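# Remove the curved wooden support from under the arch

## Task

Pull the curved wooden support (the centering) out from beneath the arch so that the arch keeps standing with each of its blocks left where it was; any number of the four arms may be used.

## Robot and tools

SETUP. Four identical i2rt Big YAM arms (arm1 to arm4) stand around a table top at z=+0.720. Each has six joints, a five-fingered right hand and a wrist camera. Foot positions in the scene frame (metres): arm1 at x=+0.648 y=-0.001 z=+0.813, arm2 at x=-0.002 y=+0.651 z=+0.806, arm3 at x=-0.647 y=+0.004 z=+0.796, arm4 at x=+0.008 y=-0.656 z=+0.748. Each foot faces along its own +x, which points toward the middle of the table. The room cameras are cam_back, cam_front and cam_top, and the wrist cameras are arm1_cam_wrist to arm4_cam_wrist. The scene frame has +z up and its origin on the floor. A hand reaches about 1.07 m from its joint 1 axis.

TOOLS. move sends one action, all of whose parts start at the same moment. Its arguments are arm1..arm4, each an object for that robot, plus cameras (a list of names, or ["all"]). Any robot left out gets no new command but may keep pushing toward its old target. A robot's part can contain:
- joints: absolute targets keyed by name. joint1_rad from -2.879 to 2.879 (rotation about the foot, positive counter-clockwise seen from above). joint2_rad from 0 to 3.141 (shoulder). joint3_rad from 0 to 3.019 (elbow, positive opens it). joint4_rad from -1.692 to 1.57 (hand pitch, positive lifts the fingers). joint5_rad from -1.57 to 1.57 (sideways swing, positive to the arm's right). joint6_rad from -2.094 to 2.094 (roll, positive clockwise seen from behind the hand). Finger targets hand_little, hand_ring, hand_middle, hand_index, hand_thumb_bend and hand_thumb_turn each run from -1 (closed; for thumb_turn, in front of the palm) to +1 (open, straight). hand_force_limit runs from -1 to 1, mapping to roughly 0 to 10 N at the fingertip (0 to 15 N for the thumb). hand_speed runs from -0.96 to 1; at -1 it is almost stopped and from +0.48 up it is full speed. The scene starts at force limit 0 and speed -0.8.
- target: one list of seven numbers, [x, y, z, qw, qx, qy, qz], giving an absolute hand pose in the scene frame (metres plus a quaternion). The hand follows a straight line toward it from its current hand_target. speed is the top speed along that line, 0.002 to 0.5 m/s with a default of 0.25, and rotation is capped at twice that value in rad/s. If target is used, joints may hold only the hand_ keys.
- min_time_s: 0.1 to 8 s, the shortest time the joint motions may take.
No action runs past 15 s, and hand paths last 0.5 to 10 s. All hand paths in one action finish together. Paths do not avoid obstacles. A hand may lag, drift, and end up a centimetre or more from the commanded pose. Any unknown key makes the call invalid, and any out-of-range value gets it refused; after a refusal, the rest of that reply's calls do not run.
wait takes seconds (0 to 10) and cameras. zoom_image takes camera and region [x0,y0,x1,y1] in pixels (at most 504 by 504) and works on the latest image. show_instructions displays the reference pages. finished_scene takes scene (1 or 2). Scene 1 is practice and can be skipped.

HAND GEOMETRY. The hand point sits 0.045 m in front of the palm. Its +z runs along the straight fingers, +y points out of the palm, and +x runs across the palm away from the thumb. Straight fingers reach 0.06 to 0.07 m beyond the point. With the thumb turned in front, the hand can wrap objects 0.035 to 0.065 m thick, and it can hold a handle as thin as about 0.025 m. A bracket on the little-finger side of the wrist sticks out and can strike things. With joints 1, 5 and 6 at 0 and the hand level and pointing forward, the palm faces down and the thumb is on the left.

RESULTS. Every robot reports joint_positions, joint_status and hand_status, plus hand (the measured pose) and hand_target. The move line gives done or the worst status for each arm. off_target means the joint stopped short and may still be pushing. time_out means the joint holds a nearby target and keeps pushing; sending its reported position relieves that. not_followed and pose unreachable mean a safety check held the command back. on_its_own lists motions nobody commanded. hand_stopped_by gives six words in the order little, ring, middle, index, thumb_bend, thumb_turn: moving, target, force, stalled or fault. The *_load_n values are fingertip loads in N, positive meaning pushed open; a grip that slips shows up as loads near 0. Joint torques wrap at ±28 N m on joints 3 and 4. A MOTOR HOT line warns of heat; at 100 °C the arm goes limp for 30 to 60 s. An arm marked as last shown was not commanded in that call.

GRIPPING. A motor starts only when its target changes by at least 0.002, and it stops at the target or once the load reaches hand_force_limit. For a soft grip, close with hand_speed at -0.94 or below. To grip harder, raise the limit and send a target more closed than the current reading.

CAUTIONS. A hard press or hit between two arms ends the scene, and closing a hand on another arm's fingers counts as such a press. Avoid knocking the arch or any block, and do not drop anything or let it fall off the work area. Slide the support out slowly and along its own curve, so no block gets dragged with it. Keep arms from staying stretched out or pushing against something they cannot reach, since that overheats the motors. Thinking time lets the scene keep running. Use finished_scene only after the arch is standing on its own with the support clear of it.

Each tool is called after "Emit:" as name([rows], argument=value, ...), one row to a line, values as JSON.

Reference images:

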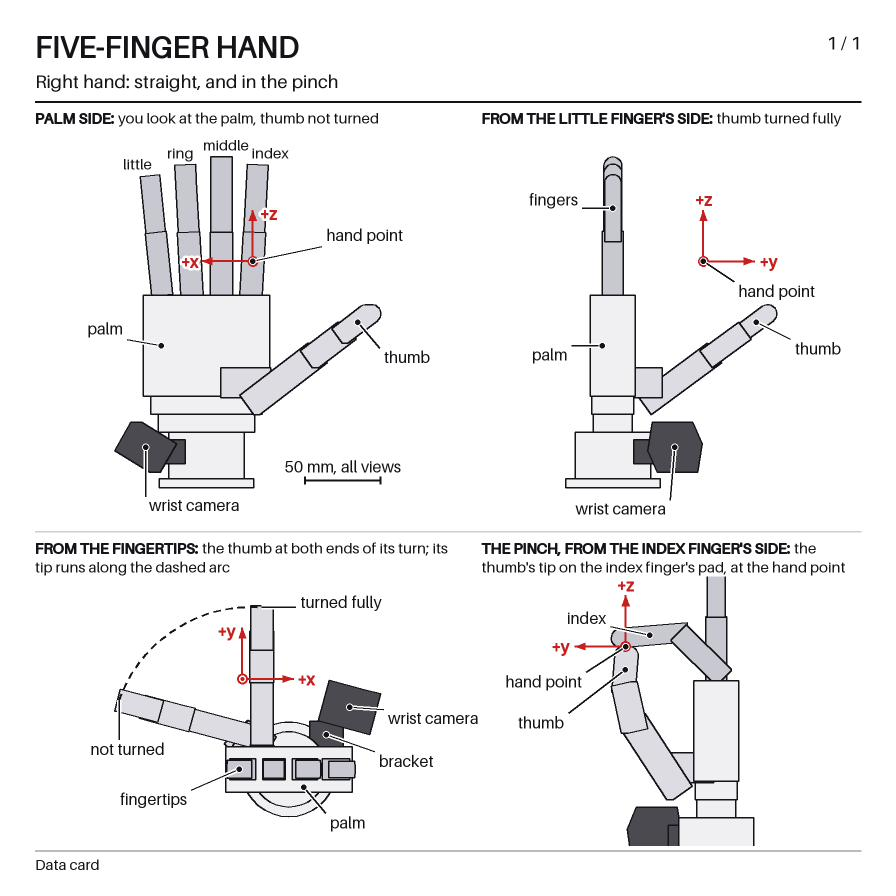

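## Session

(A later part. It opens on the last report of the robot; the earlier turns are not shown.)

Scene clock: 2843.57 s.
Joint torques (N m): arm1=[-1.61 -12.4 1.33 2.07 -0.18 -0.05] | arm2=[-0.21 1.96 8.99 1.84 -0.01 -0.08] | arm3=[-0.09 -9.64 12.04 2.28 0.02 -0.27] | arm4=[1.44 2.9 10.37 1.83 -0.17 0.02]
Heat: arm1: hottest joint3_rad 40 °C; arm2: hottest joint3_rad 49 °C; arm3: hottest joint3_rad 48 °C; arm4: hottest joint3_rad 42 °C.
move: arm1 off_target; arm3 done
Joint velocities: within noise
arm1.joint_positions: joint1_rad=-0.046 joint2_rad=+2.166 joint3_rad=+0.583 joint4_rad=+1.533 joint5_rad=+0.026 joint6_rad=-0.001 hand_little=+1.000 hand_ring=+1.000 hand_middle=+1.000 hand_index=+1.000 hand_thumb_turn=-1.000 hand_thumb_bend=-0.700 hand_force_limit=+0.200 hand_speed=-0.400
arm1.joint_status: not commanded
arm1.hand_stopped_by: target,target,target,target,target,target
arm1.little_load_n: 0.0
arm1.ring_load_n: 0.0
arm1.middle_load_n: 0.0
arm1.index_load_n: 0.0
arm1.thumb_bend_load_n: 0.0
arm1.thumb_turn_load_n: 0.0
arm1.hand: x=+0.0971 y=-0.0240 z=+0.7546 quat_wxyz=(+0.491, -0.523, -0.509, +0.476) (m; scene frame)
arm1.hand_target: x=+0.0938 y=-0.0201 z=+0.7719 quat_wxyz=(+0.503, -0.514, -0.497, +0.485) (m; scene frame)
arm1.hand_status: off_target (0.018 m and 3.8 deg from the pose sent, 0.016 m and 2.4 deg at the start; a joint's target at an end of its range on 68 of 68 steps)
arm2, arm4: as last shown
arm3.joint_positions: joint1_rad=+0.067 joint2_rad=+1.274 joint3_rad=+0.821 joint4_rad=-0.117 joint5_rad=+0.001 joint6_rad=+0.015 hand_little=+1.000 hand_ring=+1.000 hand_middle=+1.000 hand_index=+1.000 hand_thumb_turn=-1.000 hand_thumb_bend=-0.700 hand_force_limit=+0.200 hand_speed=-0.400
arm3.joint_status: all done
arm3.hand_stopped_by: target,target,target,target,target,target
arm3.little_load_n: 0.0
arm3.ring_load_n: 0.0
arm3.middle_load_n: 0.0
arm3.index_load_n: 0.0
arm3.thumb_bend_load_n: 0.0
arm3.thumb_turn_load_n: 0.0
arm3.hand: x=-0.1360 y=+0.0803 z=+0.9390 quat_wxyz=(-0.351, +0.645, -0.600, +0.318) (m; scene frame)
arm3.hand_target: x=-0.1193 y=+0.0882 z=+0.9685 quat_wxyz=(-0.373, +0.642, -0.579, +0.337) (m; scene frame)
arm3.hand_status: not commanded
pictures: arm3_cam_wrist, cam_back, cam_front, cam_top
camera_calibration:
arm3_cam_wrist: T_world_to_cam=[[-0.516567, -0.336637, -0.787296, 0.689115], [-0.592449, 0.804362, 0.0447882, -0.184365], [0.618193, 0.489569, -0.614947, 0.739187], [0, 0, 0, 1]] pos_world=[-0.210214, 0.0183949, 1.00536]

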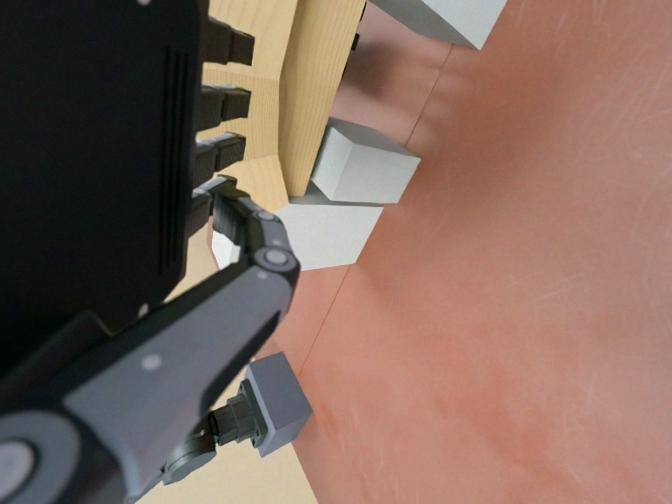

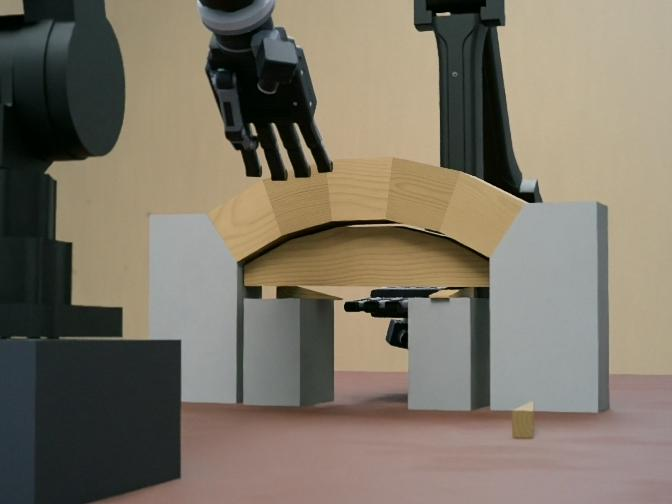

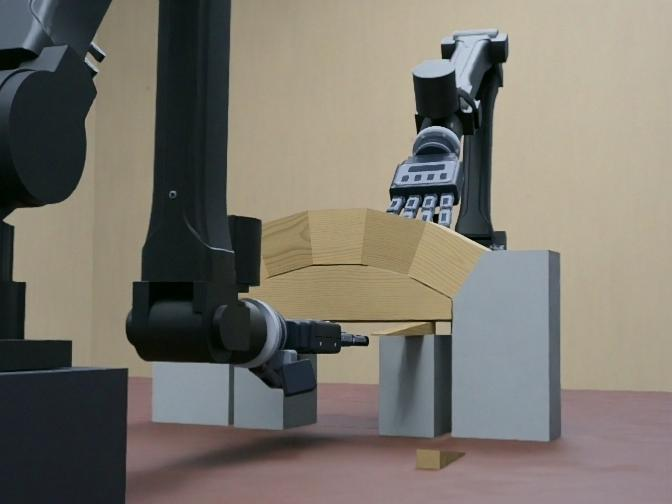

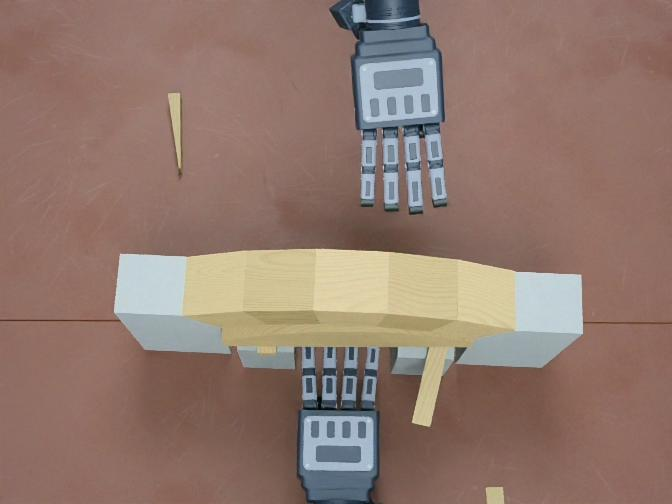

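Emit:
move(arm3={"target": [-0.09, 0.047, 0.800, 0.4908, -0.4908, 0.5091, -0.5091], "speed": 0.12}, cameras=["arm3_cam_wrist", "cam_top", "cam_back"])

Emit:
zoom_image(camera="cam_back", region=[200, 180, 500, 360])

Scene clock: 2856.23 s.
Joint torques (N m): arm1=[-1.61 -12.4 1.32 2.06 -0.18 -0.05] | arm2=[-0.21 1.96 9.01 1.81 0 -0.09] | arm3=[-2.26 -10.05 3.41 2.54 0.14 -0.27] | arm4=[0.38 2.61 10.13 1.7 -0.2 0.06]
Heat: arm1: hottest joint3_rad 39 °C; arm2: hottest joint3_rad 49 °C; arm3: hottest joint3_rad 48 °C; arm4: hottest joint3_rad 42 °C.
move: arm3 off_target
Joint velocities: within noise
arm1, arm2, arm4: as last shown
arm1.ring_load_n: -0.5
arm3.joint_positions: joint1_rad=+0.048 joint2_rad=+1.974 joint3_rad=+0.534 joint4_rad=+1.444 joint5_rad=+0.090 joint6_rad=+0.014 hand_little=+1.000 hand_ring=+1.000 hand_middle=+1.000 hand_index=+1.000 hand_thumb_turn=-1.000 hand_thumb_bend=-0.700 hand_force_limit=+0.200 hand_speed=-0.400
arm3.joint_status: not commanded
arm3.hand_stopped_by: target,target,target,target,target,target
arm3.little_load_n: 0.0
arm3.ring_load_n: 0.0
arm3.middle_load_n: 0.0
arm3.index_load_n: 0.0
arm3.thumb_bend_load_n: 0.0
arm3.thumb_turn_load_n: 0.0
arm3.hand: x=-0.0955 y=+0.0559 z=+0.8025 quat_wxyz=(-0.495, +0.494, -0.511, +0.499) (m; scene frame)
arm3.hand_target: x=-0.0904 y=+0.0470 z=+0.8000 quat_wxyz=(-0.491, +0.491, -0.509, +0.509) (m; scene frame)
arm3.hand_status: off_target (0.011 m and 1.3 deg from the pose sent, 0.150 m and 34.2 deg at the start)
pictures: arm3_cam_wrist, cam_back, cam_top
camera_calibration:
arm3_cam_wrist: T_world_to_cam=[[-0.0360162, -0.290622, -0.95616, 0.773168], [-0.444158, 0.861744, -0.245194, 0.109064], [0.895224, 0.415855, -0.160119, 0.307703], [0, 0, 0, 1]] pos_world=[-0.199174, 0.00275447, 0.815283]

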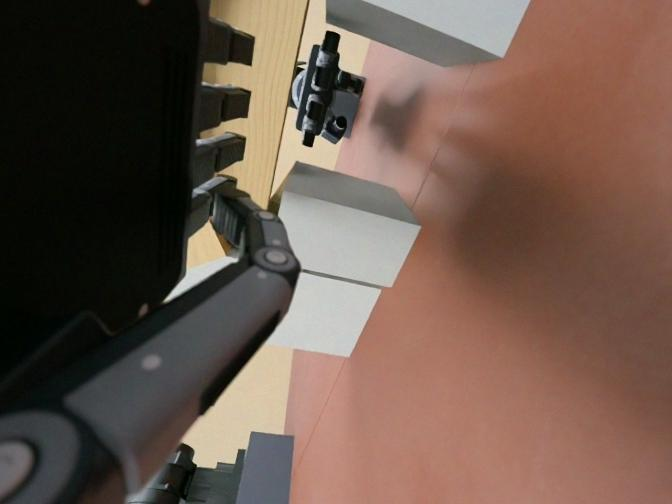

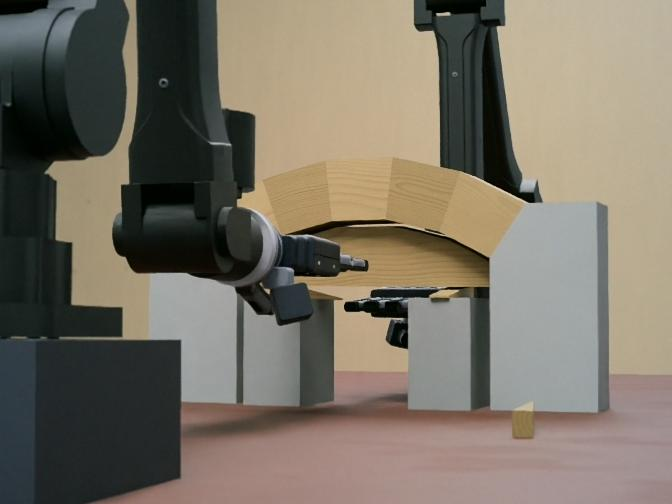

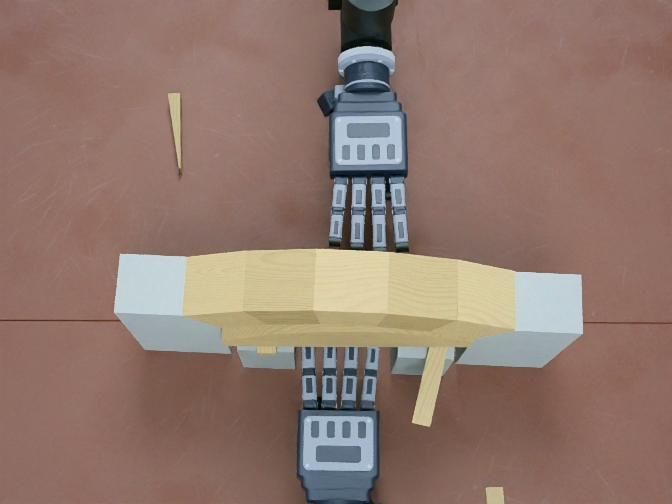

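Scaled by 1.680.

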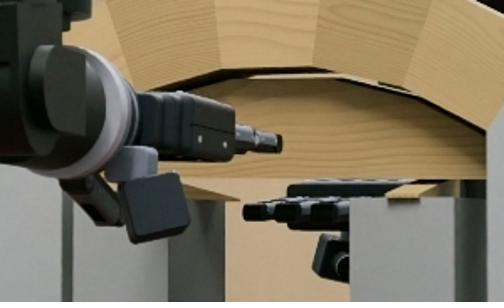

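Emit:
move(arm3={"target": [-0.075, 0.017, 0.797, 0.4908, -0.4908, 0.5091, -0.5091], "speed": 0.08})

Emit:
move(arm3={"target": [-0.035, 0.017, 0.799, 0.4908, -0.4908, 0.5091, -0.5091], "speed": 0.05}, cameras=["cam_top", "cam_back", "cam_front"])

Emit:
zoom_image(camera="cam_back", region=[200, 180, 500, 360])

Scene clock: 2866.67 s.
Joint torques (N m): arm1=[-1.67 -12.4 1.32 2.07 -0.18 -0.06] | arm2=[-0.15 2.08 8.98 1.78 0 -0.08] | arm3=[-2.02 -10.34 4.05 1.65 0.02 -0.25] | arm4=[0.73 2.67 10.11 1.73 -0.13 0.05]
Heat: arm1: hottest joint3_rad 39 °C; arm2: hottest joint3_rad 49 °C; arm3: hottest joint3_rad 47 °C; arm4: hottest joint3_rad 42 °C.
move: arm3 off_target
Joint velocities: within noise
arm1, arm2, arm4: as last shown
arm1.little_load_n: -0.5
arm1.ring_load_n: 0.0
arm3.joint_positions: joint1_rad=-0.037 joint2_rad=+1.992 joint3_rad=+0.570 joint4_rad=+1.444 joint5_rad=+0.011 joint6_rad=+0.014 hand_little=+1.000 hand_ring=+1.000 hand_middle=+1.000 hand_index=+1.000 hand_thumb_turn=-1.000 hand_thumb_bend=-0.700 hand_force_limit=+0.200 hand_speed=-0.400
arm3.joint_status: not commanded
arm3.hand_stopped_by: target,target,target,target,target,target
arm3.little_load_n: 0.0
arm3.ring_load_n: 0.0
arm3.middle_load_n: 0.0
arm3.index_load_n: 0.0
arm3.thumb_bend_load_n: 0.0
arm3.thumb_turn_load_n: 0.0
arm3.hand: x=-0.0809 y=+0.0241 z=+0.8047 quat_wxyz=(-0.498, +0.488, -0.508, +0.505) (m; scene frame)
arm3.hand_target: x=-0.0754 y=+0.0170 z=+0.7971 quat_wxyz=(-0.491, +0.491, -0.509, +0.509) (m; scene frame)
arm3.hand_status: off_target (0.012 m and 1.0 deg from the pose sent, 0.044 m and 1.3 deg at the start)
arm4.index_load_n: -0.5
pictures: none

Scene clock: 2868.07 s.
Joint torques (N m): arm1=[-1.61 -12.4 1.33 2.09 -0.18 -0.06] | arm2=[-0.21 1.85 8.98 1.83 0 -0.08] | arm3=[-1.85 -11.28 5.52 1.46 0.11 -0.25] | arm4=[1.38 2.61 10.03 1.99 -0.18 0.07]
Heat: arm1: hottest joint3_rad 39 °C; arm2: hottest joint3_rad 49 °C; arm3: hottest joint3_rad 47 °C; arm4: hottest joint3_rad 42 °C.
move: arm3 off_target
Joint velocities: within noise
arm1, arm2, arm4: as last shown
arm1.little_load_n: 0.0
arm3.joint_positions: joint1_rad=-0.037 joint2_rad=+2.008 joint3_rad=+0.669 joint4_rad=+1.358 joint5_rad=+0.011 joint6_rad=+0.014 hand_little=+1.000 hand_ring=+1.000 hand_middle=+1.000 hand_index=+1.000 hand_thumb_turn=-1.000 hand_thumb_bend=-0.700 hand_force_limit=+0.200 hand_speed=-0.400
arm3.joint_status: not commanded
arm3.hand_stopped_by: target,target,target,target,target,target
arm3.little_load_n: -0.5
arm3.ring_load_n: 0.0
arm3.middle_load_n: 0.0
arm3.index_load_n: 0.0
arm3.thumb_bend_load_n: 0.0
arm3.thumb_turn_load_n: 0.0
arm3.hand: x=-0.0449 y=+0.0235 z=+0.8056 quat_wxyz=(-0.498, +0.489, -0.509, +0.505) (m; scene frame)
arm3.hand_target: x=-0.0356 y=+0.0170 z=+0.7991 quat_wxyz=(-0.491, +0.491, -0.509, +0.509) (m; scene frame)
arm3.hand_status: off_target (0.014 m and 0.9 deg from the pose sent, 0.047 m and 1.0 deg at the start)
arm4.little_load_n: -0.5
arm4.index_load_n: 0.0
pictures: cam_back, cam_front, cam_top

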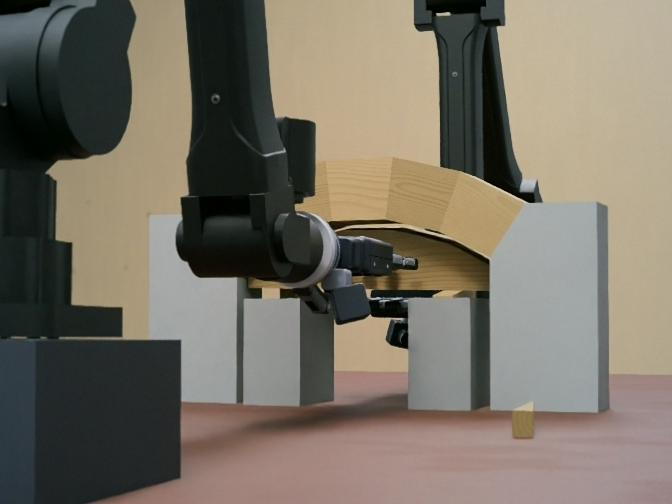

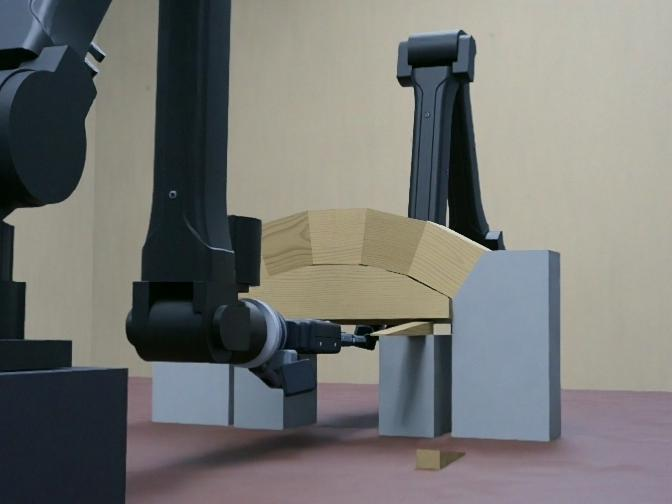

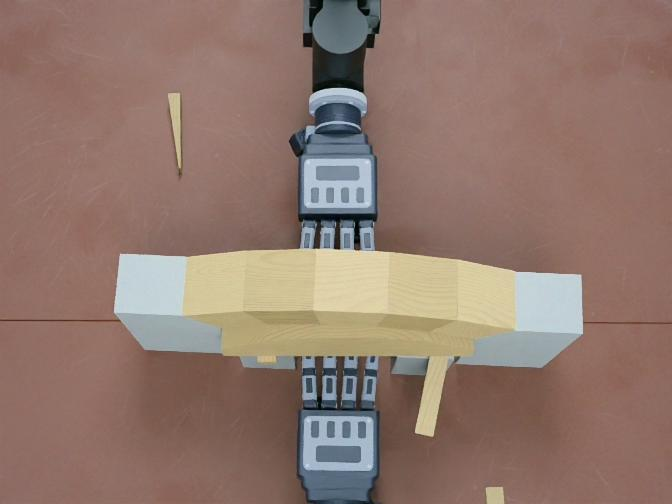

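Scaled by 1.680.

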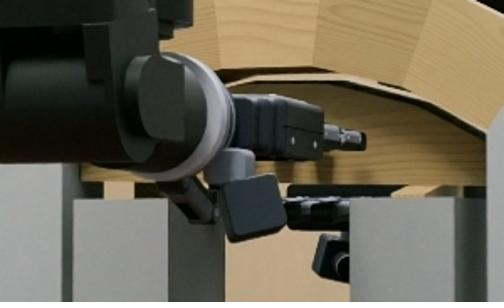

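Emit:
move(arm3={"target": [-0.008, 0.017, 0.799, 0.4908, -0.4908, 0.5091, -0.5091], "speed": 0.04}, cameras=["cam_top", "cam_back", "cam_front"])

Emit:
zoom_image(camera="cam_front", region=[240, 220, 500, 380])

Scene clock: 2876.73 s.
Joint torques (N m): arm1=[-1.55 -12.4 1.55 2.07 -0.18 -0.06] | arm2=[-0.15 1.96 8.98 1.78 0 -0.09] | arm3=[-1.73 -12.04 5.63 1.48 0.15 -0.25] | arm4=[1.08 2.84 10.02 1.83 -0.17 0.05]
Heat: arm1: hottest joint3_rad 39 °C; arm2: hottest joint3_rad 49 °C; arm3: hottest joint3_rad 46 °C; arm4: hottest joint3_rad 42 °C.
move: arm3 off_target
Joint velocities: within noise
arm1: as last shown
arm1.joint_positions: joint1_rad=-0.047 joint2_rad=+2.166 joint3_rad=+0.581 joint4_rad=+1.533 joint5_rad=+0.026 joint6_rad=-0.001 hand_little=+1.000 hand_ring=+1.000 hand_middle=+1.000 hand_index=+1.000 hand_thumb_turn=-1.000 hand_thumb_bend=-0.700 hand_force_limit=+0.200 hand_speed=-0.400
arm1.little_load_n: -0.5
arm1.hand: x=+0.0983 y=-0.0238 z=+0.7540 quat_wxyz=(+0.490, -0.524, -0.509, +0.475) (m; scene frame)
arm1.hand_target: x=+0.0938 y=-0.0200 z=+0.7719 quat_wxyz=(+0.503, -0.514, -0.497, +0.485) (m; scene frame)
arm2.joint_positions: joint1_rad=-0.011 joint2_rad=+0.646 joint3_rad=+1.374 joint4_rad=-1.418 joint5_rad=+0.091 joint6_rad=-0.991 hand_little=+1.000 hand_ring=+1.000 hand_middle=+1.000 hand_index=+1.000 hand_thumb_turn=+1.000 hand_thumb_bend=+1.000 hand_force_limit=+0.000 hand_speed=-0.800
arm2.joint_status: not commanded
arm2.hand_stopped_by: target,target,target,target,target,target
arm2.little_load_n: 0.0
arm2.ring_load_n: 0.0
arm2.middle_load_n: -0.5
arm2.index_load_n: 0.0
arm2.thumb_bend_load_n: 0.0
arm2.thumb_turn_load_n: 0.0
arm2.hand: x=-0.0608 y=+0.4410 z=+1.2592 quat_wxyz=(+0.243, +0.401, -0.810, +0.352) (m; scene frame)
arm2.hand_target: x=-0.0608 y=+0.4412 z=+1.2694 quat_wxyz=(+0.248, +0.398, -0.806, +0.362) (m; scene frame)
arm2.hand_status: not commanded
arm3.joint_positions: joint1_rad=-0.037 joint2_rad=+2.029 joint3_rad=+0.750 joint4_rad=+1.302 joint5_rad=+0.012 joint6_rad=+0.014 hand_little=+1.000 hand_ring=+1.000 hand_middle=+1.000 hand_index=+1.000 hand_thumb_turn=-1.000 hand_thumb_bend=-0.700 hand_force_limit=+0.200 hand_speed=-0.400
arm3.joint_status: not commanded
arm3.hand_stopped_by: target,target,target,target,target,target
arm3.little_load_n: -0.5
arm3.ring_load_n: 0.0
arm3.middle_load_n: 0.0
arm3.index_load_n: 0.0
arm3.thumb_bend_load_n: 0.0
arm3.thumb_turn_load_n: 0.0
arm3.hand: x=-0.0156 y=+0.0230 z=+0.8078 quat_wxyz=(-0.499, +0.488, -0.508, +0.506) (m; scene frame)
arm3.hand_target: x=-0.0085 y=+0.0170 z=+0.7993 quat_wxyz=(-0.491, +0.491, -0.509, +0.509) (m; scene frame)
arm3.hand_status: off_target (0.013 m and 1.1 deg from the pose sent, 0.038 m and 1.0 deg at the start)
arm4.joint_positions: joint1_rad=+0.111 joint2_rad=+0.644 joint3_rad=+1.326 joint4_rad=-1.552 joint5_rad=-0.099 joint6_rad=-1.379 hand_little=+1.000 hand_ring=+1.000 hand_middle=+1.000 hand_index=+1.000 hand_thumb_turn=+1.000 hand_thumb_bend=+1.000 hand_force_limit=+0.000 hand_speed=-0.800
arm4.joint_status: not commanded
arm4.hand_stopped_by: target,target,target,target,target,target
arm4.little_load_n: 0.0
arm4.ring_load_n: 0.0
arm4.middle_load_n: 0.0
arm4.index_load_n: 0.0
arm4.thumb_bend_load_n: 0.0
arm4.thumb_turn_load_n: 0.0
arm4.hand: x=+0.0120 y=-0.4479 z=+1.1632 quat_wxyz=(-0.303, +0.666, +0.663, +0.155) (m; scene frame)
arm4.hand_target: x=+0.0119 y=-0.4466 z=+1.1755 quat_wxyz=(-0.315, +0.662, +0.660, +0.163) (m; scene frame)
arm4.hand_status: not commanded
pictures: cam_back, cam_front, cam_top

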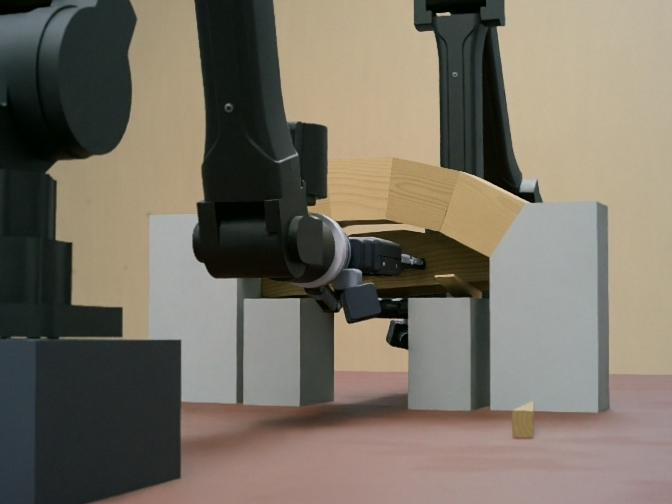

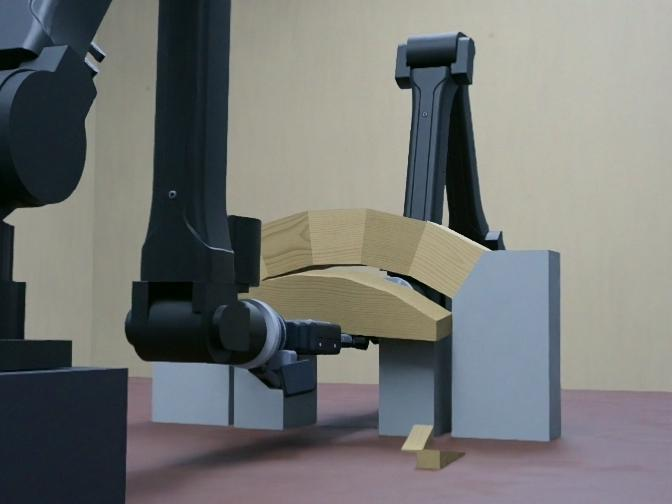

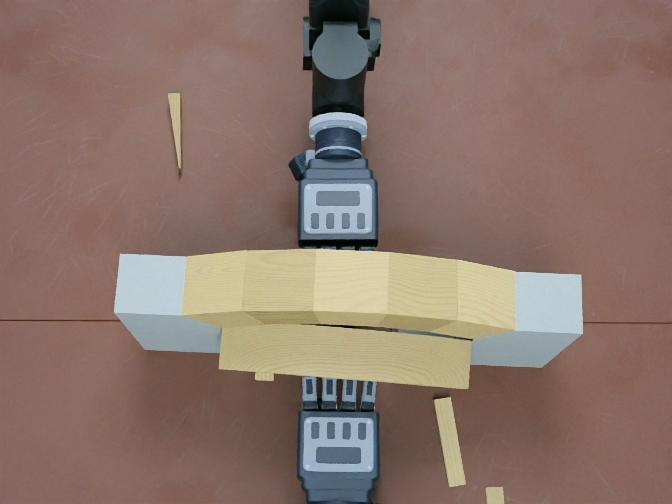

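Scaled by 1.938.

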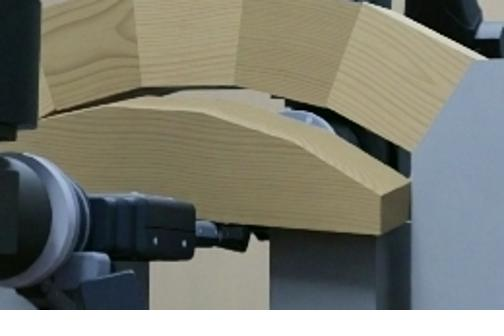

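Emit:
move(arm3={"target": [0.014, 0.017, 0.799, 0.4908, -0.4908, 0.5091, -0.5091], "speed": 0.04}, cameras=["cam_top", "cam_back", "cam_front"])

Emit:
zoom_image(camera="cam_front", region=[240, 220, 500, 380])

Scene clock: 2887.23 s.
Joint torques (N m): arm1=[-1.44 -12.28 2.13 2.07 -0.18 -0.04] | arm2=[-0.26 2.02 9.02 1.8 -0.01 -0.09] | arm3=[-1.67 -12.81 6.3 1.55 0.06 -0.26] | arm4=[0.91 2.84 10.26 1.59 -0.21 0.05]
Heat: arm1: hottest joint3_rad 38 °C; arm2: hottest joint3_rad 49 °C; arm3: hottest joint3_rad 46 °C; arm4: hottest joint3_rad 42 °C.
move: arm3 off_target
Joint velocities: within noise
arm1, arm2, arm4: as last shown
arm1.joint_positions: joint1_rad=-0.049 joint2_rad=+2.166 joint3_rad=+0.574 joint4_rad=+1.533 joint5_rad=+0.026 joint6_rad=-0.002 hand_little=+1.000 hand_ring=+1.000 hand_middle=+1.000 hand_index=+1.000 hand_thumb_turn=-1.000 hand_thumb_bend=-0.700 hand_force_limit=+0.200 hand_speed=-0.400
arm1.little_load_n: 0.0
arm1.thumb_bend_load_n: 0.5
arm1.hand: x=+0.1015 y=-0.0227 z=+0.7522 quat_wxyz=(+0.489, -0.526, -0.511, +0.472) (m; scene frame)
arm1.hand_target: x=+0.0937 y=-0.0200 z=+0.7719 quat_wxyz=(+0.503, -0.514, -0.497, +0.485) (m; scene frame)
arm2.middle_load_n: 0.0
arm3.joint_positions: joint1_rad=-0.037 joint2_rad=+2.051 joint3_rad=+0.810 joint4_rad=+1.256 joint5_rad=+0.015 joint6_rad=+0.014 hand_little=+1.000 hand_ring=+1.000 hand_middle=+1.000 hand_index=+1.000 hand_thumb_turn=-1.000 hand_thumb_bend=-0.700 hand_force_limit=+0.200 hand_speed=-0.400
arm3.joint_status: not commanded
arm3.hand_stopped_by: target,target,target,target,target,target
arm3.little_load_n: 0.0
arm3.ring_load_n: -0.5
arm3.middle_load_n: -0.5
arm3.index_load_n: 0.0
arm3.thumb_bend_load_n: 0.0
arm3.thumb_turn_load_n: 0.0
arm3.hand: x=+0.0043 y=+0.0220 z=+0.8043 quat_wxyz=(-0.496, +0.489, -0.511, +0.505) (m; scene frame)
arm3.hand_target: x=+0.0135 y=+0.0170 z=+0.7991 quat_wxyz=(-0.491, +0.491, -0.509, +0.509) (m; scene frame)
arm3.hand_status: off_target (0.012 m and 0.8 deg from the pose sent, 0.032 m and 1.0 deg at the start)
pictures: cam_back, cam_front, cam_top

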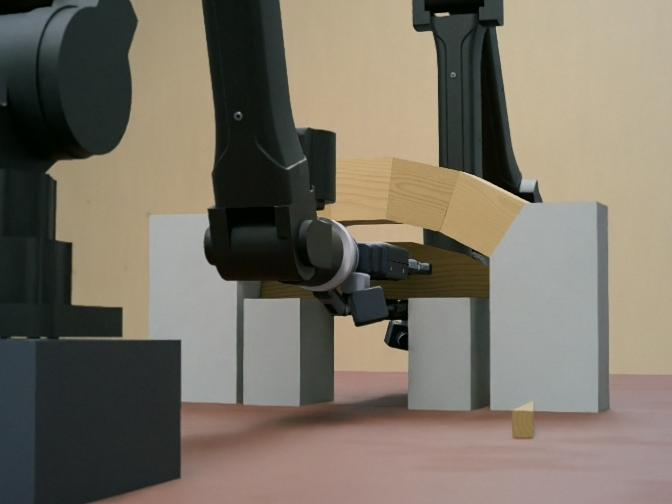

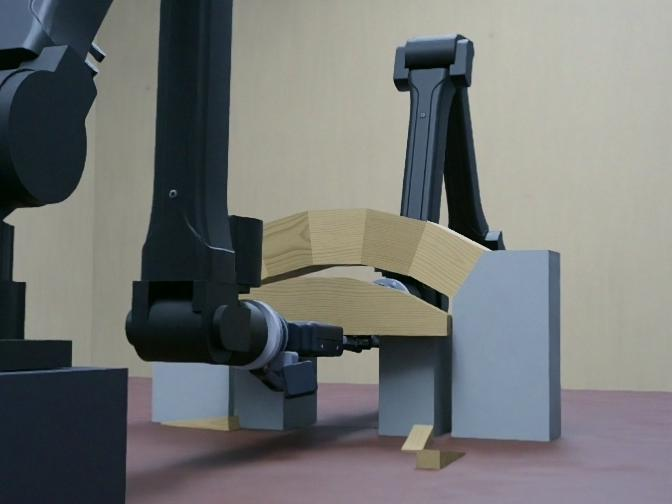

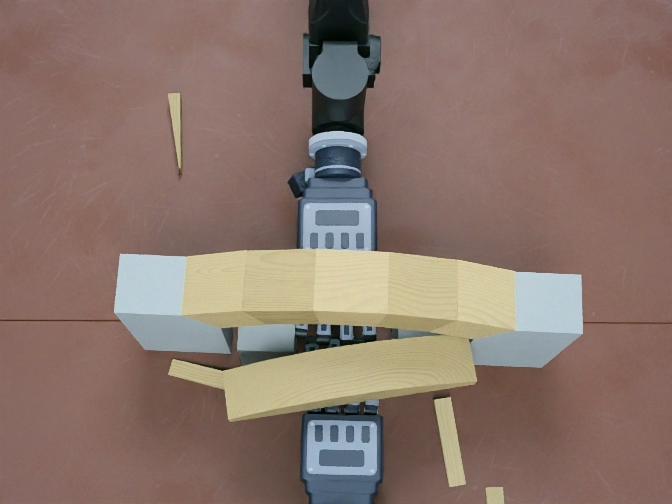

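Scaled by 1.938.

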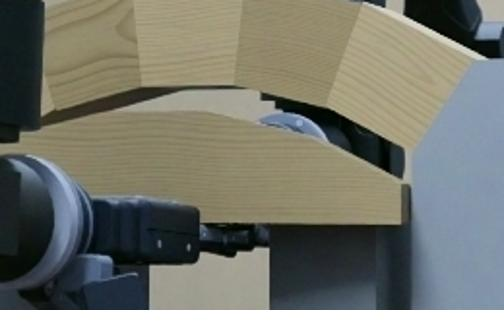

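Emit:
move(arm1={"target": [0.118, -0.020, 0.786, 0.4827, -0.5341, -0.5168, 0.4635], "speed": 0.04}, cameras=["cam_top", "cam_back", "cam_front"])

Emit:
zoom_image(camera="cam_front", region=[240, 220, 500, 380])

Scene clock: 2906.40 s.
Joint torques (N m): arm1=[-1.49 -12.75 2.41 1.36 -0.16 -0.04] | arm2=[-0.21 2.02 8.99 1.81 0 -0.08] | arm3=[-1.67 -12.86 6.01 1.55 0.06 -0.26] | arm4=[0.56 2.73 10.25 1.87 -0.17 0.01]
Heat: arm1: hottest joint3_rad 38 °C; arm2: hottest joint3_rad 49 °C; arm3: hottest joint3_rad 44 °C; arm4: hottest joint3_rad 42 °C.
move: arm1 off_target
Joint velocities: within noise
arm1.joint_positions: joint1_rad=-0.049 joint2_rad=+2.042 joint3_rad=+0.496 joint4_rad=+1.411 joint5_rad=+0.026 joint6_rad=-0.003 hand_little=+1.000 hand_ring=+1.000 hand_middle=+1.000 hand_index=+1.000 hand_thumb_turn=-1.000 hand_thumb_bend=-0.700 hand_force_limit=+0.200 hand_speed=-0.400
arm1.joint_status: not commanded
arm1.hand_stopped_by: target,target,target,target,target,target
arm1.little_load_n: 0.0
arm1.ring_load_n: 0.0
arm1.middle_load_n: 0.0
arm1.index_load_n: -0.5
arm1.thumb_bend_load_n: 0.0
arm1.thumb_turn_load_n: 0.0
arm1.hand: x=+0.1263 y=-0.0224 z=+0.7640 quat_wxyz=(+0.470, -0.543, -0.529, +0.452) (m; scene frame)
arm1.hand_target: x=+0.1182 y=-0.0200 z=+0.7857 quat_wxyz=(+0.483, -0.534, -0.517, +0.463) (m; scene frame)
arm1.hand_status: off_target (0.024 m and 2.6 deg from the pose sent, 0.038 m and 1.7 deg at the start)
arm2, arm3, arm4: as last shown
arm3.joint_positions: joint1_rad=-0.037 joint2_rad=+2.051 joint3_rad=+0.814 joint4_rad=+1.256 joint5_rad=+0.015 joint6_rad=+0.014 hand_little=+1.000 hand_ring=+1.000 hand_middle=+1.000 hand_index=+1.000 hand_thumb_turn=-1.000 hand_thumb_bend=-0.700 hand_force_limit=+0.200 hand_speed=-0.400
arm3.ring_load_n: 0.0
arm3.middle_load_n: 0.0
arm3.hand: x=+0.0059 y=+0.0220 z=+0.8058 quat_wxyz=(-0.497, +0.488, -0.510, +0.506) (m; scene frame)
arm4.index_load_n: 0.5
pictures: cam_back, cam_front, cam_top

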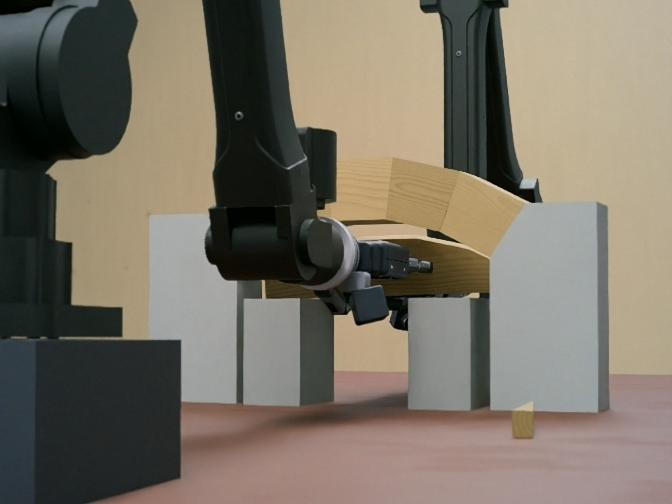

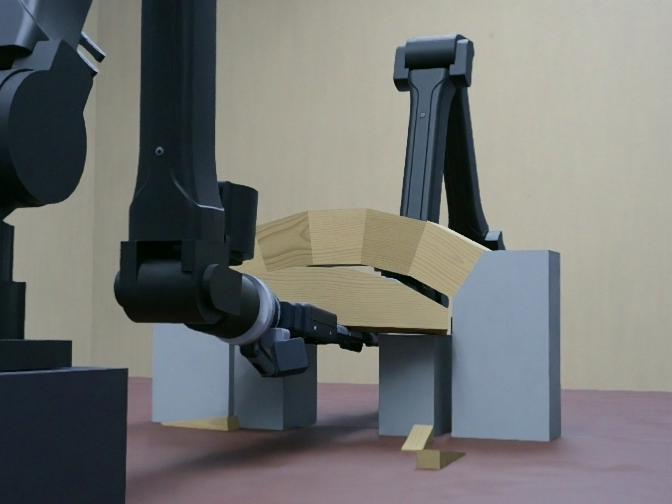

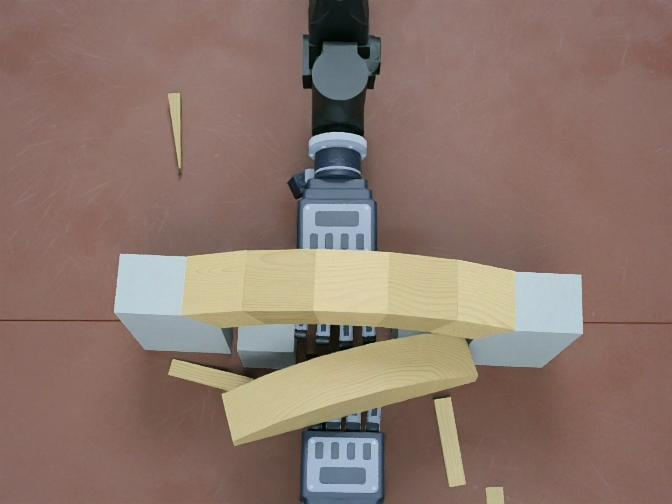

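Scaled by 1.938.

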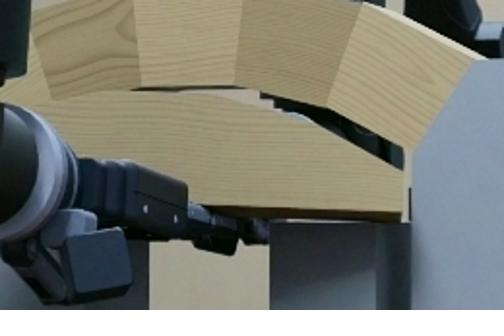

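Emit:
move(arm1={"target": [0.122, -0.020, 0.802, 0.4827, -0.5341, -0.5168, 0.4635], "speed": 0.04}, cameras=["cam_top", "cam_back", "cam_front"])

Emit:
zoom_image(camera="cam_front", region=[240, 220, 500, 380])

Scene clock: 2914.30 s.
Joint torques (N m): arm1=[-1.44 -12.81 3.11 1.58 -0.16 -0.04] | arm2=[-0.21 2.02 8.99 1.84 0 -0.09] | arm3=[-1.67 -12.81 6.01 1.55 0.06 -0.26] | arm4=[0.44 2.43 10.26 1.78 -0.18 0.02]
Heat: arm1: hottest joint3_rad 38 °C; arm2: hottest joint3_rad 49 °C; arm3: hottest joint3_rad 44 °C; arm4: hottest joint3_rad 42 °C.
move: arm1 off_target
Joint velocities: within noise
arm1.joint_positions: joint1_rad=-0.049 joint2_rad=+1.979 joint3_rad=+0.470 joint4_rad=+1.357 joint5_rad=+0.026 joint6_rad=-0.003 hand_little=+1.000 hand_ring=+1.000 hand_middle=+1.000 hand_index=+1.000 hand_thumb_turn=-1.000 hand_thumb_bend=-0.700 hand_force_limit=+0.200 hand_speed=-0.400
arm1.joint_status: not commanded
arm1.hand_stopped_by: target,target,target,target,target,target
arm1.little_load_n: -0.5
arm1.ring_load_n: -1.5
arm1.middle_load_n: -0.5
arm1.index_load_n: -0.5
arm1.thumb_bend_load_n: 0.0
arm1.thumb_turn_load_n: 0.0
arm1.hand: x=+0.1330 y=-0.0224 z=+0.7749 quat_wxyz=(+0.466, -0.547, -0.533, +0.448) (m; scene frame)
arm1.hand_target: x=+0.1223 y=-0.0200 z=+0.8017 quat_wxyz=(+0.483, -0.534, -0.517, +0.464) (m; scene frame)
arm1.hand_status: off_target (0.029 m and 3.5 deg from the pose sent, 0.038 m and 2.6 deg at the start)
arm2, arm3, arm4: as last shown
arm2.middle_load_n: 0.5
arm4.index_load_n: 0.0
pictures: cam_back, cam_front, cam_top

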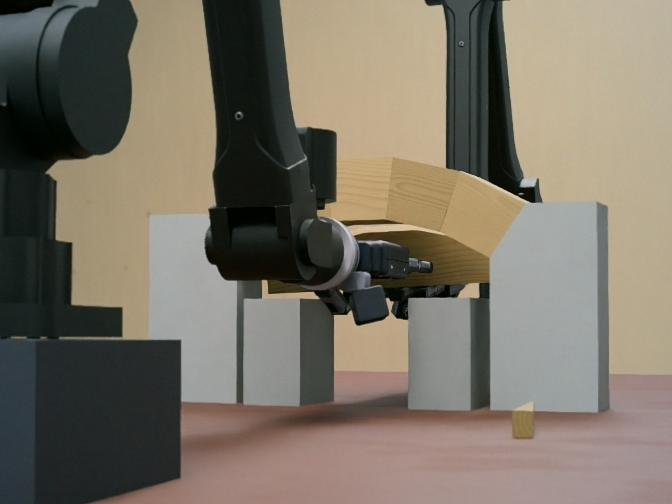

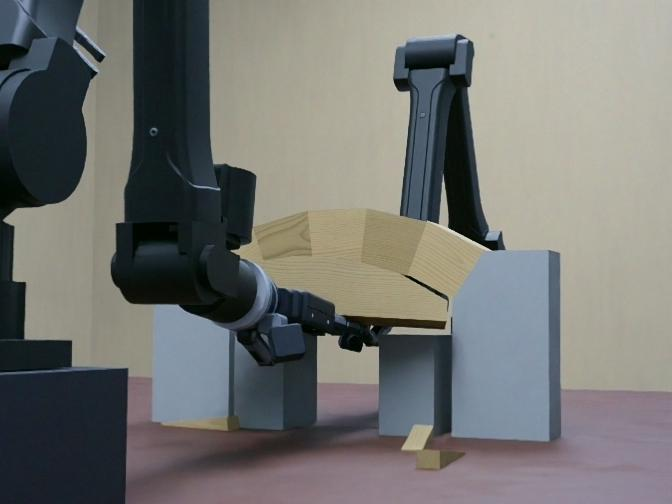

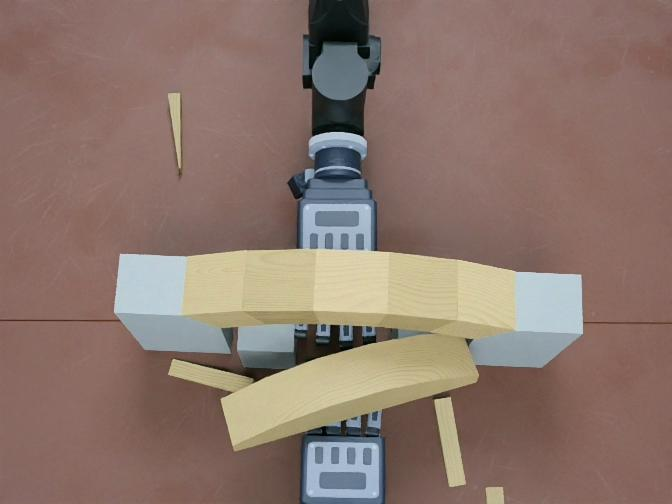

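Scaled by 1.938.

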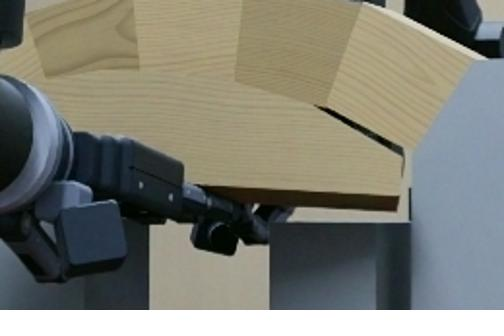

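Emit:
move(arm1={"target": [0.165, -0.020, 0.803, 0.4737, -0.5421, -0.5251, 0.4541], "speed": 0.05}, cameras=["cam_top", "cam_back", "cam_front"])

Emit:
zoom_image(camera="cam_front", region=[200, 200, 500, 380])

Scene clock: 2923.77 s.
Joint torques (N m): arm1=[-1.49 -11.4 2.61 2.24 -0.2 -0.05] | arm2=[-0.26 1.9 9.01 1.81 0 -0.08] | arm3=[-1.67 -12.81 6.01 1.54 0.06 -0.26] | arm4=[0.44 2.73 9.99 1.81 -0.13 -0.02]
Heat: arm1: hottest joint3_rad 38 °C; arm2: hottest joint3_rad 49 °C; arm3: hottest joint3_rad 44 °C; arm4: hottest joint3_rad 42 °C.
move: arm1 off_target
Joint velocities: within noise
arm1.joint_positions: joint1_rad=-0.049 joint2_rad=+1.917 joint3_rad=+0.359 joint4_rad=+1.357 joint5_rad=+0.026 joint6_rad=-0.003 hand_little=+1.000 hand_ring=+1.000 hand_middle=+1.000 hand_index=+1.000 hand_thumb_turn=-1.000 hand_thumb_bend=-0.700 hand_force_limit=+0.200 hand_speed=-0.400
arm1.joint_status: not commanded
arm1.hand_stopped_by: target,target,target,target,target,target
arm1.little_load_n: -0.5
arm1.ring_load_n: -1.5
arm1.middle_load_n: -0.5
arm1.index_load_n: -0.5
arm1.thumb_bend_load_n: 0.0
arm1.thumb_turn_load_n: 0.0
arm1.hand: x=+0.1778 y=-0.0227 z=+0.7744 quat_wxyz=(+0.452, -0.558, -0.544, +0.434) (m; scene frame)
arm1.hand_target: x=+0.1654 y=-0.0200 z=+0.8025 quat_wxyz=(+0.474, -0.542, -0.525, +0.454) (m; scene frame)
arm1.hand_status: off_target (0.031 m and 4.4 deg from the pose sent, 0.043 m and 1.6 deg at the start)
arm2, arm3, arm4: as last shown
arm2.middle_load_n: 0.0
pictures: cam_back, cam_front, cam_top

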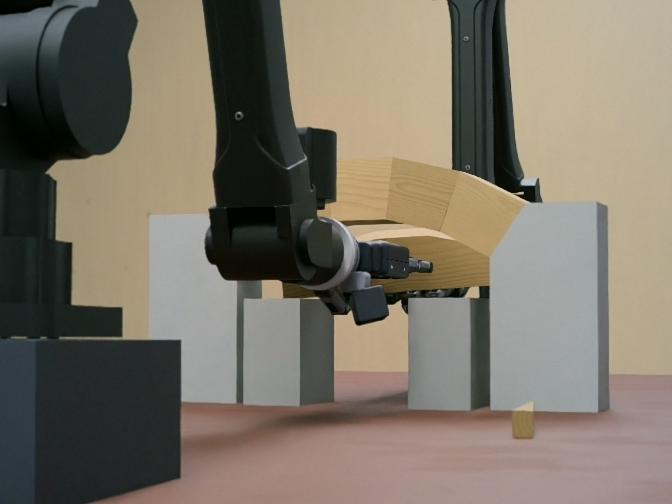

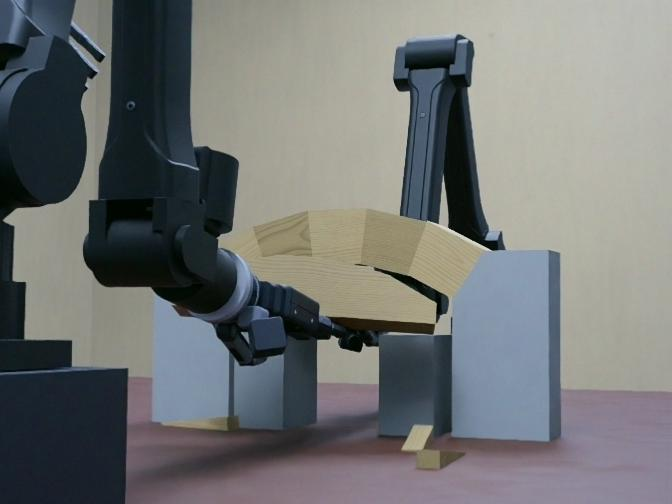

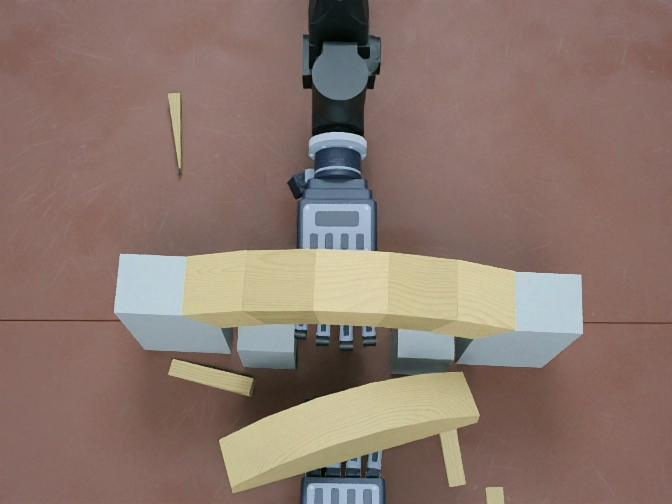

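Scaled by 1.680.

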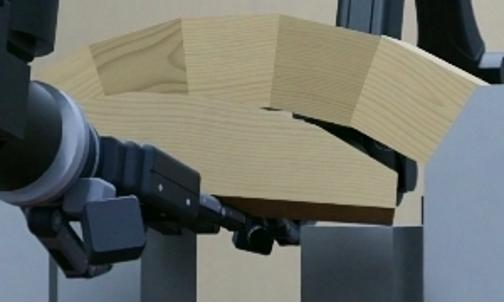

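Emit:
move(arm1={"joints": {"joint1_rad": 0.16}, "min_time_s": 3}, arm3={"target": [-0.10, 0.022, 0.805, 0.4908, -0.4908, 0.5091, -0.5091], "speed": 0.08}, cameras=["cam_top", "cam_front", "arm1_cam_wrist"])

Emit:
zoom_image(camera="cam_front", region=[50, 200, 450, 460])

Scene clock: 2943.60 s.
Joint torques (N m): arm1=[-0.62 -11.4 2.61 2.22 -0.2 -0.05] | arm2=[-0.15 1.9 9.02 1.83 0 -0.08] | arm3=[-1.08 -13.33 1.66 2.52 0.15 -0.26] | arm4=[0.67 2.37 10.02 1.84 -0.19 0.06]
Heat: arm1: hottest joint3_rad 37 °C; arm2: hottest joint3_rad 49 °C; arm3: hottest joint3_rad 43 °C; arm4: hottest joint3_rad 42 °C.
move: arm1 done; arm3 off_target
Joint velocities: within noise
arm1.joint_positions: joint1_rad=+0.154 joint2_rad=+1.917 joint3_rad=+0.359 joint4_rad=+1.357 joint5_rad=+0.026 joint6_rad=-0.003 hand_little=+1.000 hand_ring=+1.000 hand_middle=+1.000 hand_index=+1.000 hand_thumb_turn=-1.000 hand_thumb_bend=-0.700 hand_force_limit=+0.200 hand_speed=-0.400
arm1.joint_status: all done
arm1.hand_stopped_by: target,target,target,target,target,target
arm1.little_load_n: -0.5
arm1.ring_load_n: -2.0
arm1.middle_load_n: -0.5
arm1.index_load_n: -0.5
arm1.thumb_bend_load_n: 0.0
arm1.thumb_turn_load_n: 0.0
arm1.hand: x=+0.1919 y=-0.1173 z=+0.7747 quat_wxyz=(+0.405, -0.500, -0.597, +0.478) (m; scene frame)
arm1.hand_target: x=+0.1808 y=-0.1228 z=+0.8028 quat_wxyz=(+0.421, -0.483, -0.580, +0.503) (m; scene frame)
arm1.hand_status: not commanded
arm2, arm4: as last shown
arm3.joint_positions: joint1_rad=-0.037 joint2_rad=+1.990 joint3_rad=+0.522 joint4_rad=+1.452 joint5_rad=+0.020 joint6_rad=+0.014 hand_little=+1.000 hand_ring=+1.000 hand_middle=+1.000 hand_index=+1.000 hand_thumb_turn=-1.000 hand_thumb_bend=-0.700 hand_force_limit=+0.200 hand_speed=-0.400
arm3.joint_status: not commanded
arm3.hand_stopped_by: target,target,target,target,target,target
arm3.little_load_n: 0.0
arm3.ring_load_n: 0.0
arm3.middle_load_n: 0.5
arm3.index_load_n: 0.0
arm3.thumb_bend_load_n: 0.0
arm3.thumb_turn_load_n: 0.0
arm3.hand: x=-0.1011 y=+0.0226 z=+0.7927 quat_wxyz=(-0.486, +0.495, -0.520, +0.498) (m; scene frame)
arm3.hand_target: x=-0.0999 y=+0.0221 z=+0.8050 quat_wxyz=(-0.491, +0.491, -0.509, +0.509) (m; scene frame)
arm3.hand_status: off_target (0.012 m and 1.9 deg from the pose sent, 0.106 m and 0.8 deg at the start)
pictures: arm1_cam_wrist, cam_front, cam_top
camera_calibration:
arm1_cam_wrist: T_world_to_cam=[[0.142952, 0.332077, -0.932357, 0.734904], [0.699951, -0.699936, -0.141977, -0.110794], [-0.699738, -0.632308, -0.332495, 0.437084], [0, 0, 0, 1]] pos_world=[0.278339, -0.0452214, 0.814791]

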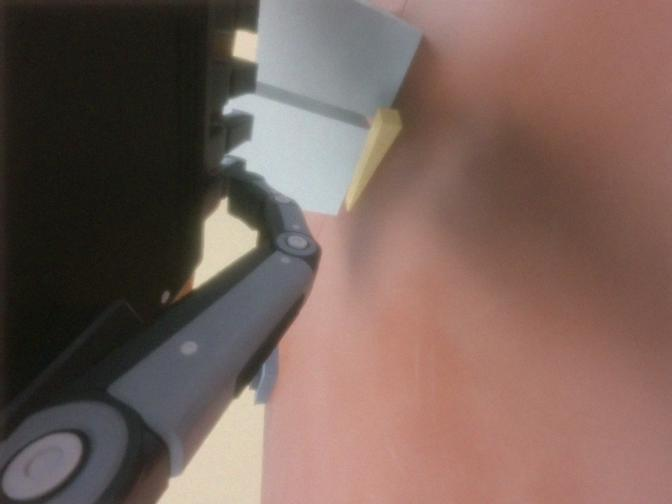

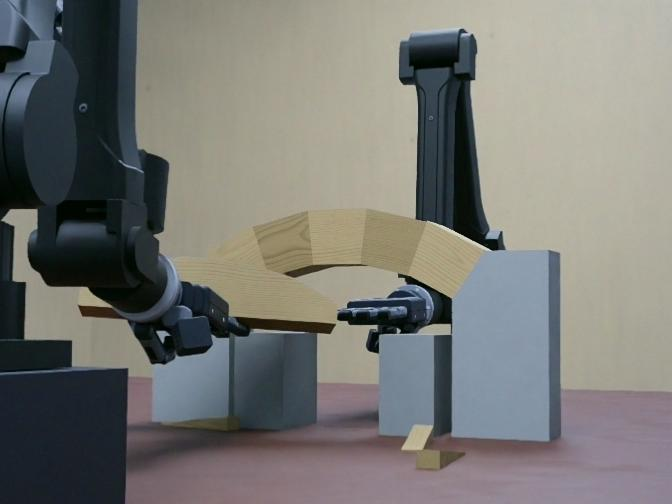

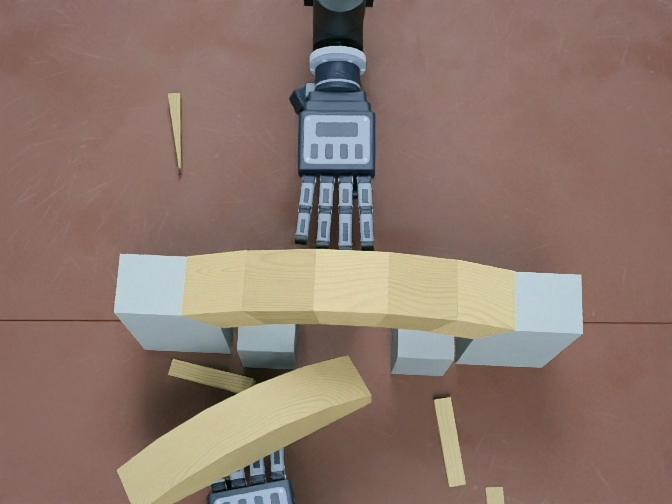

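Scaled by 1.260.

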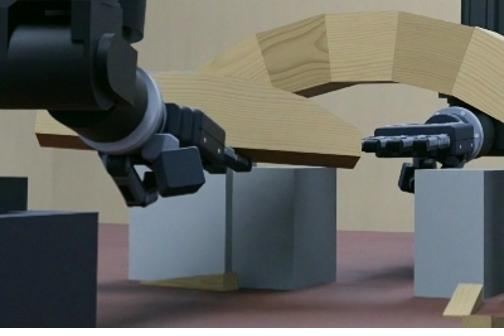

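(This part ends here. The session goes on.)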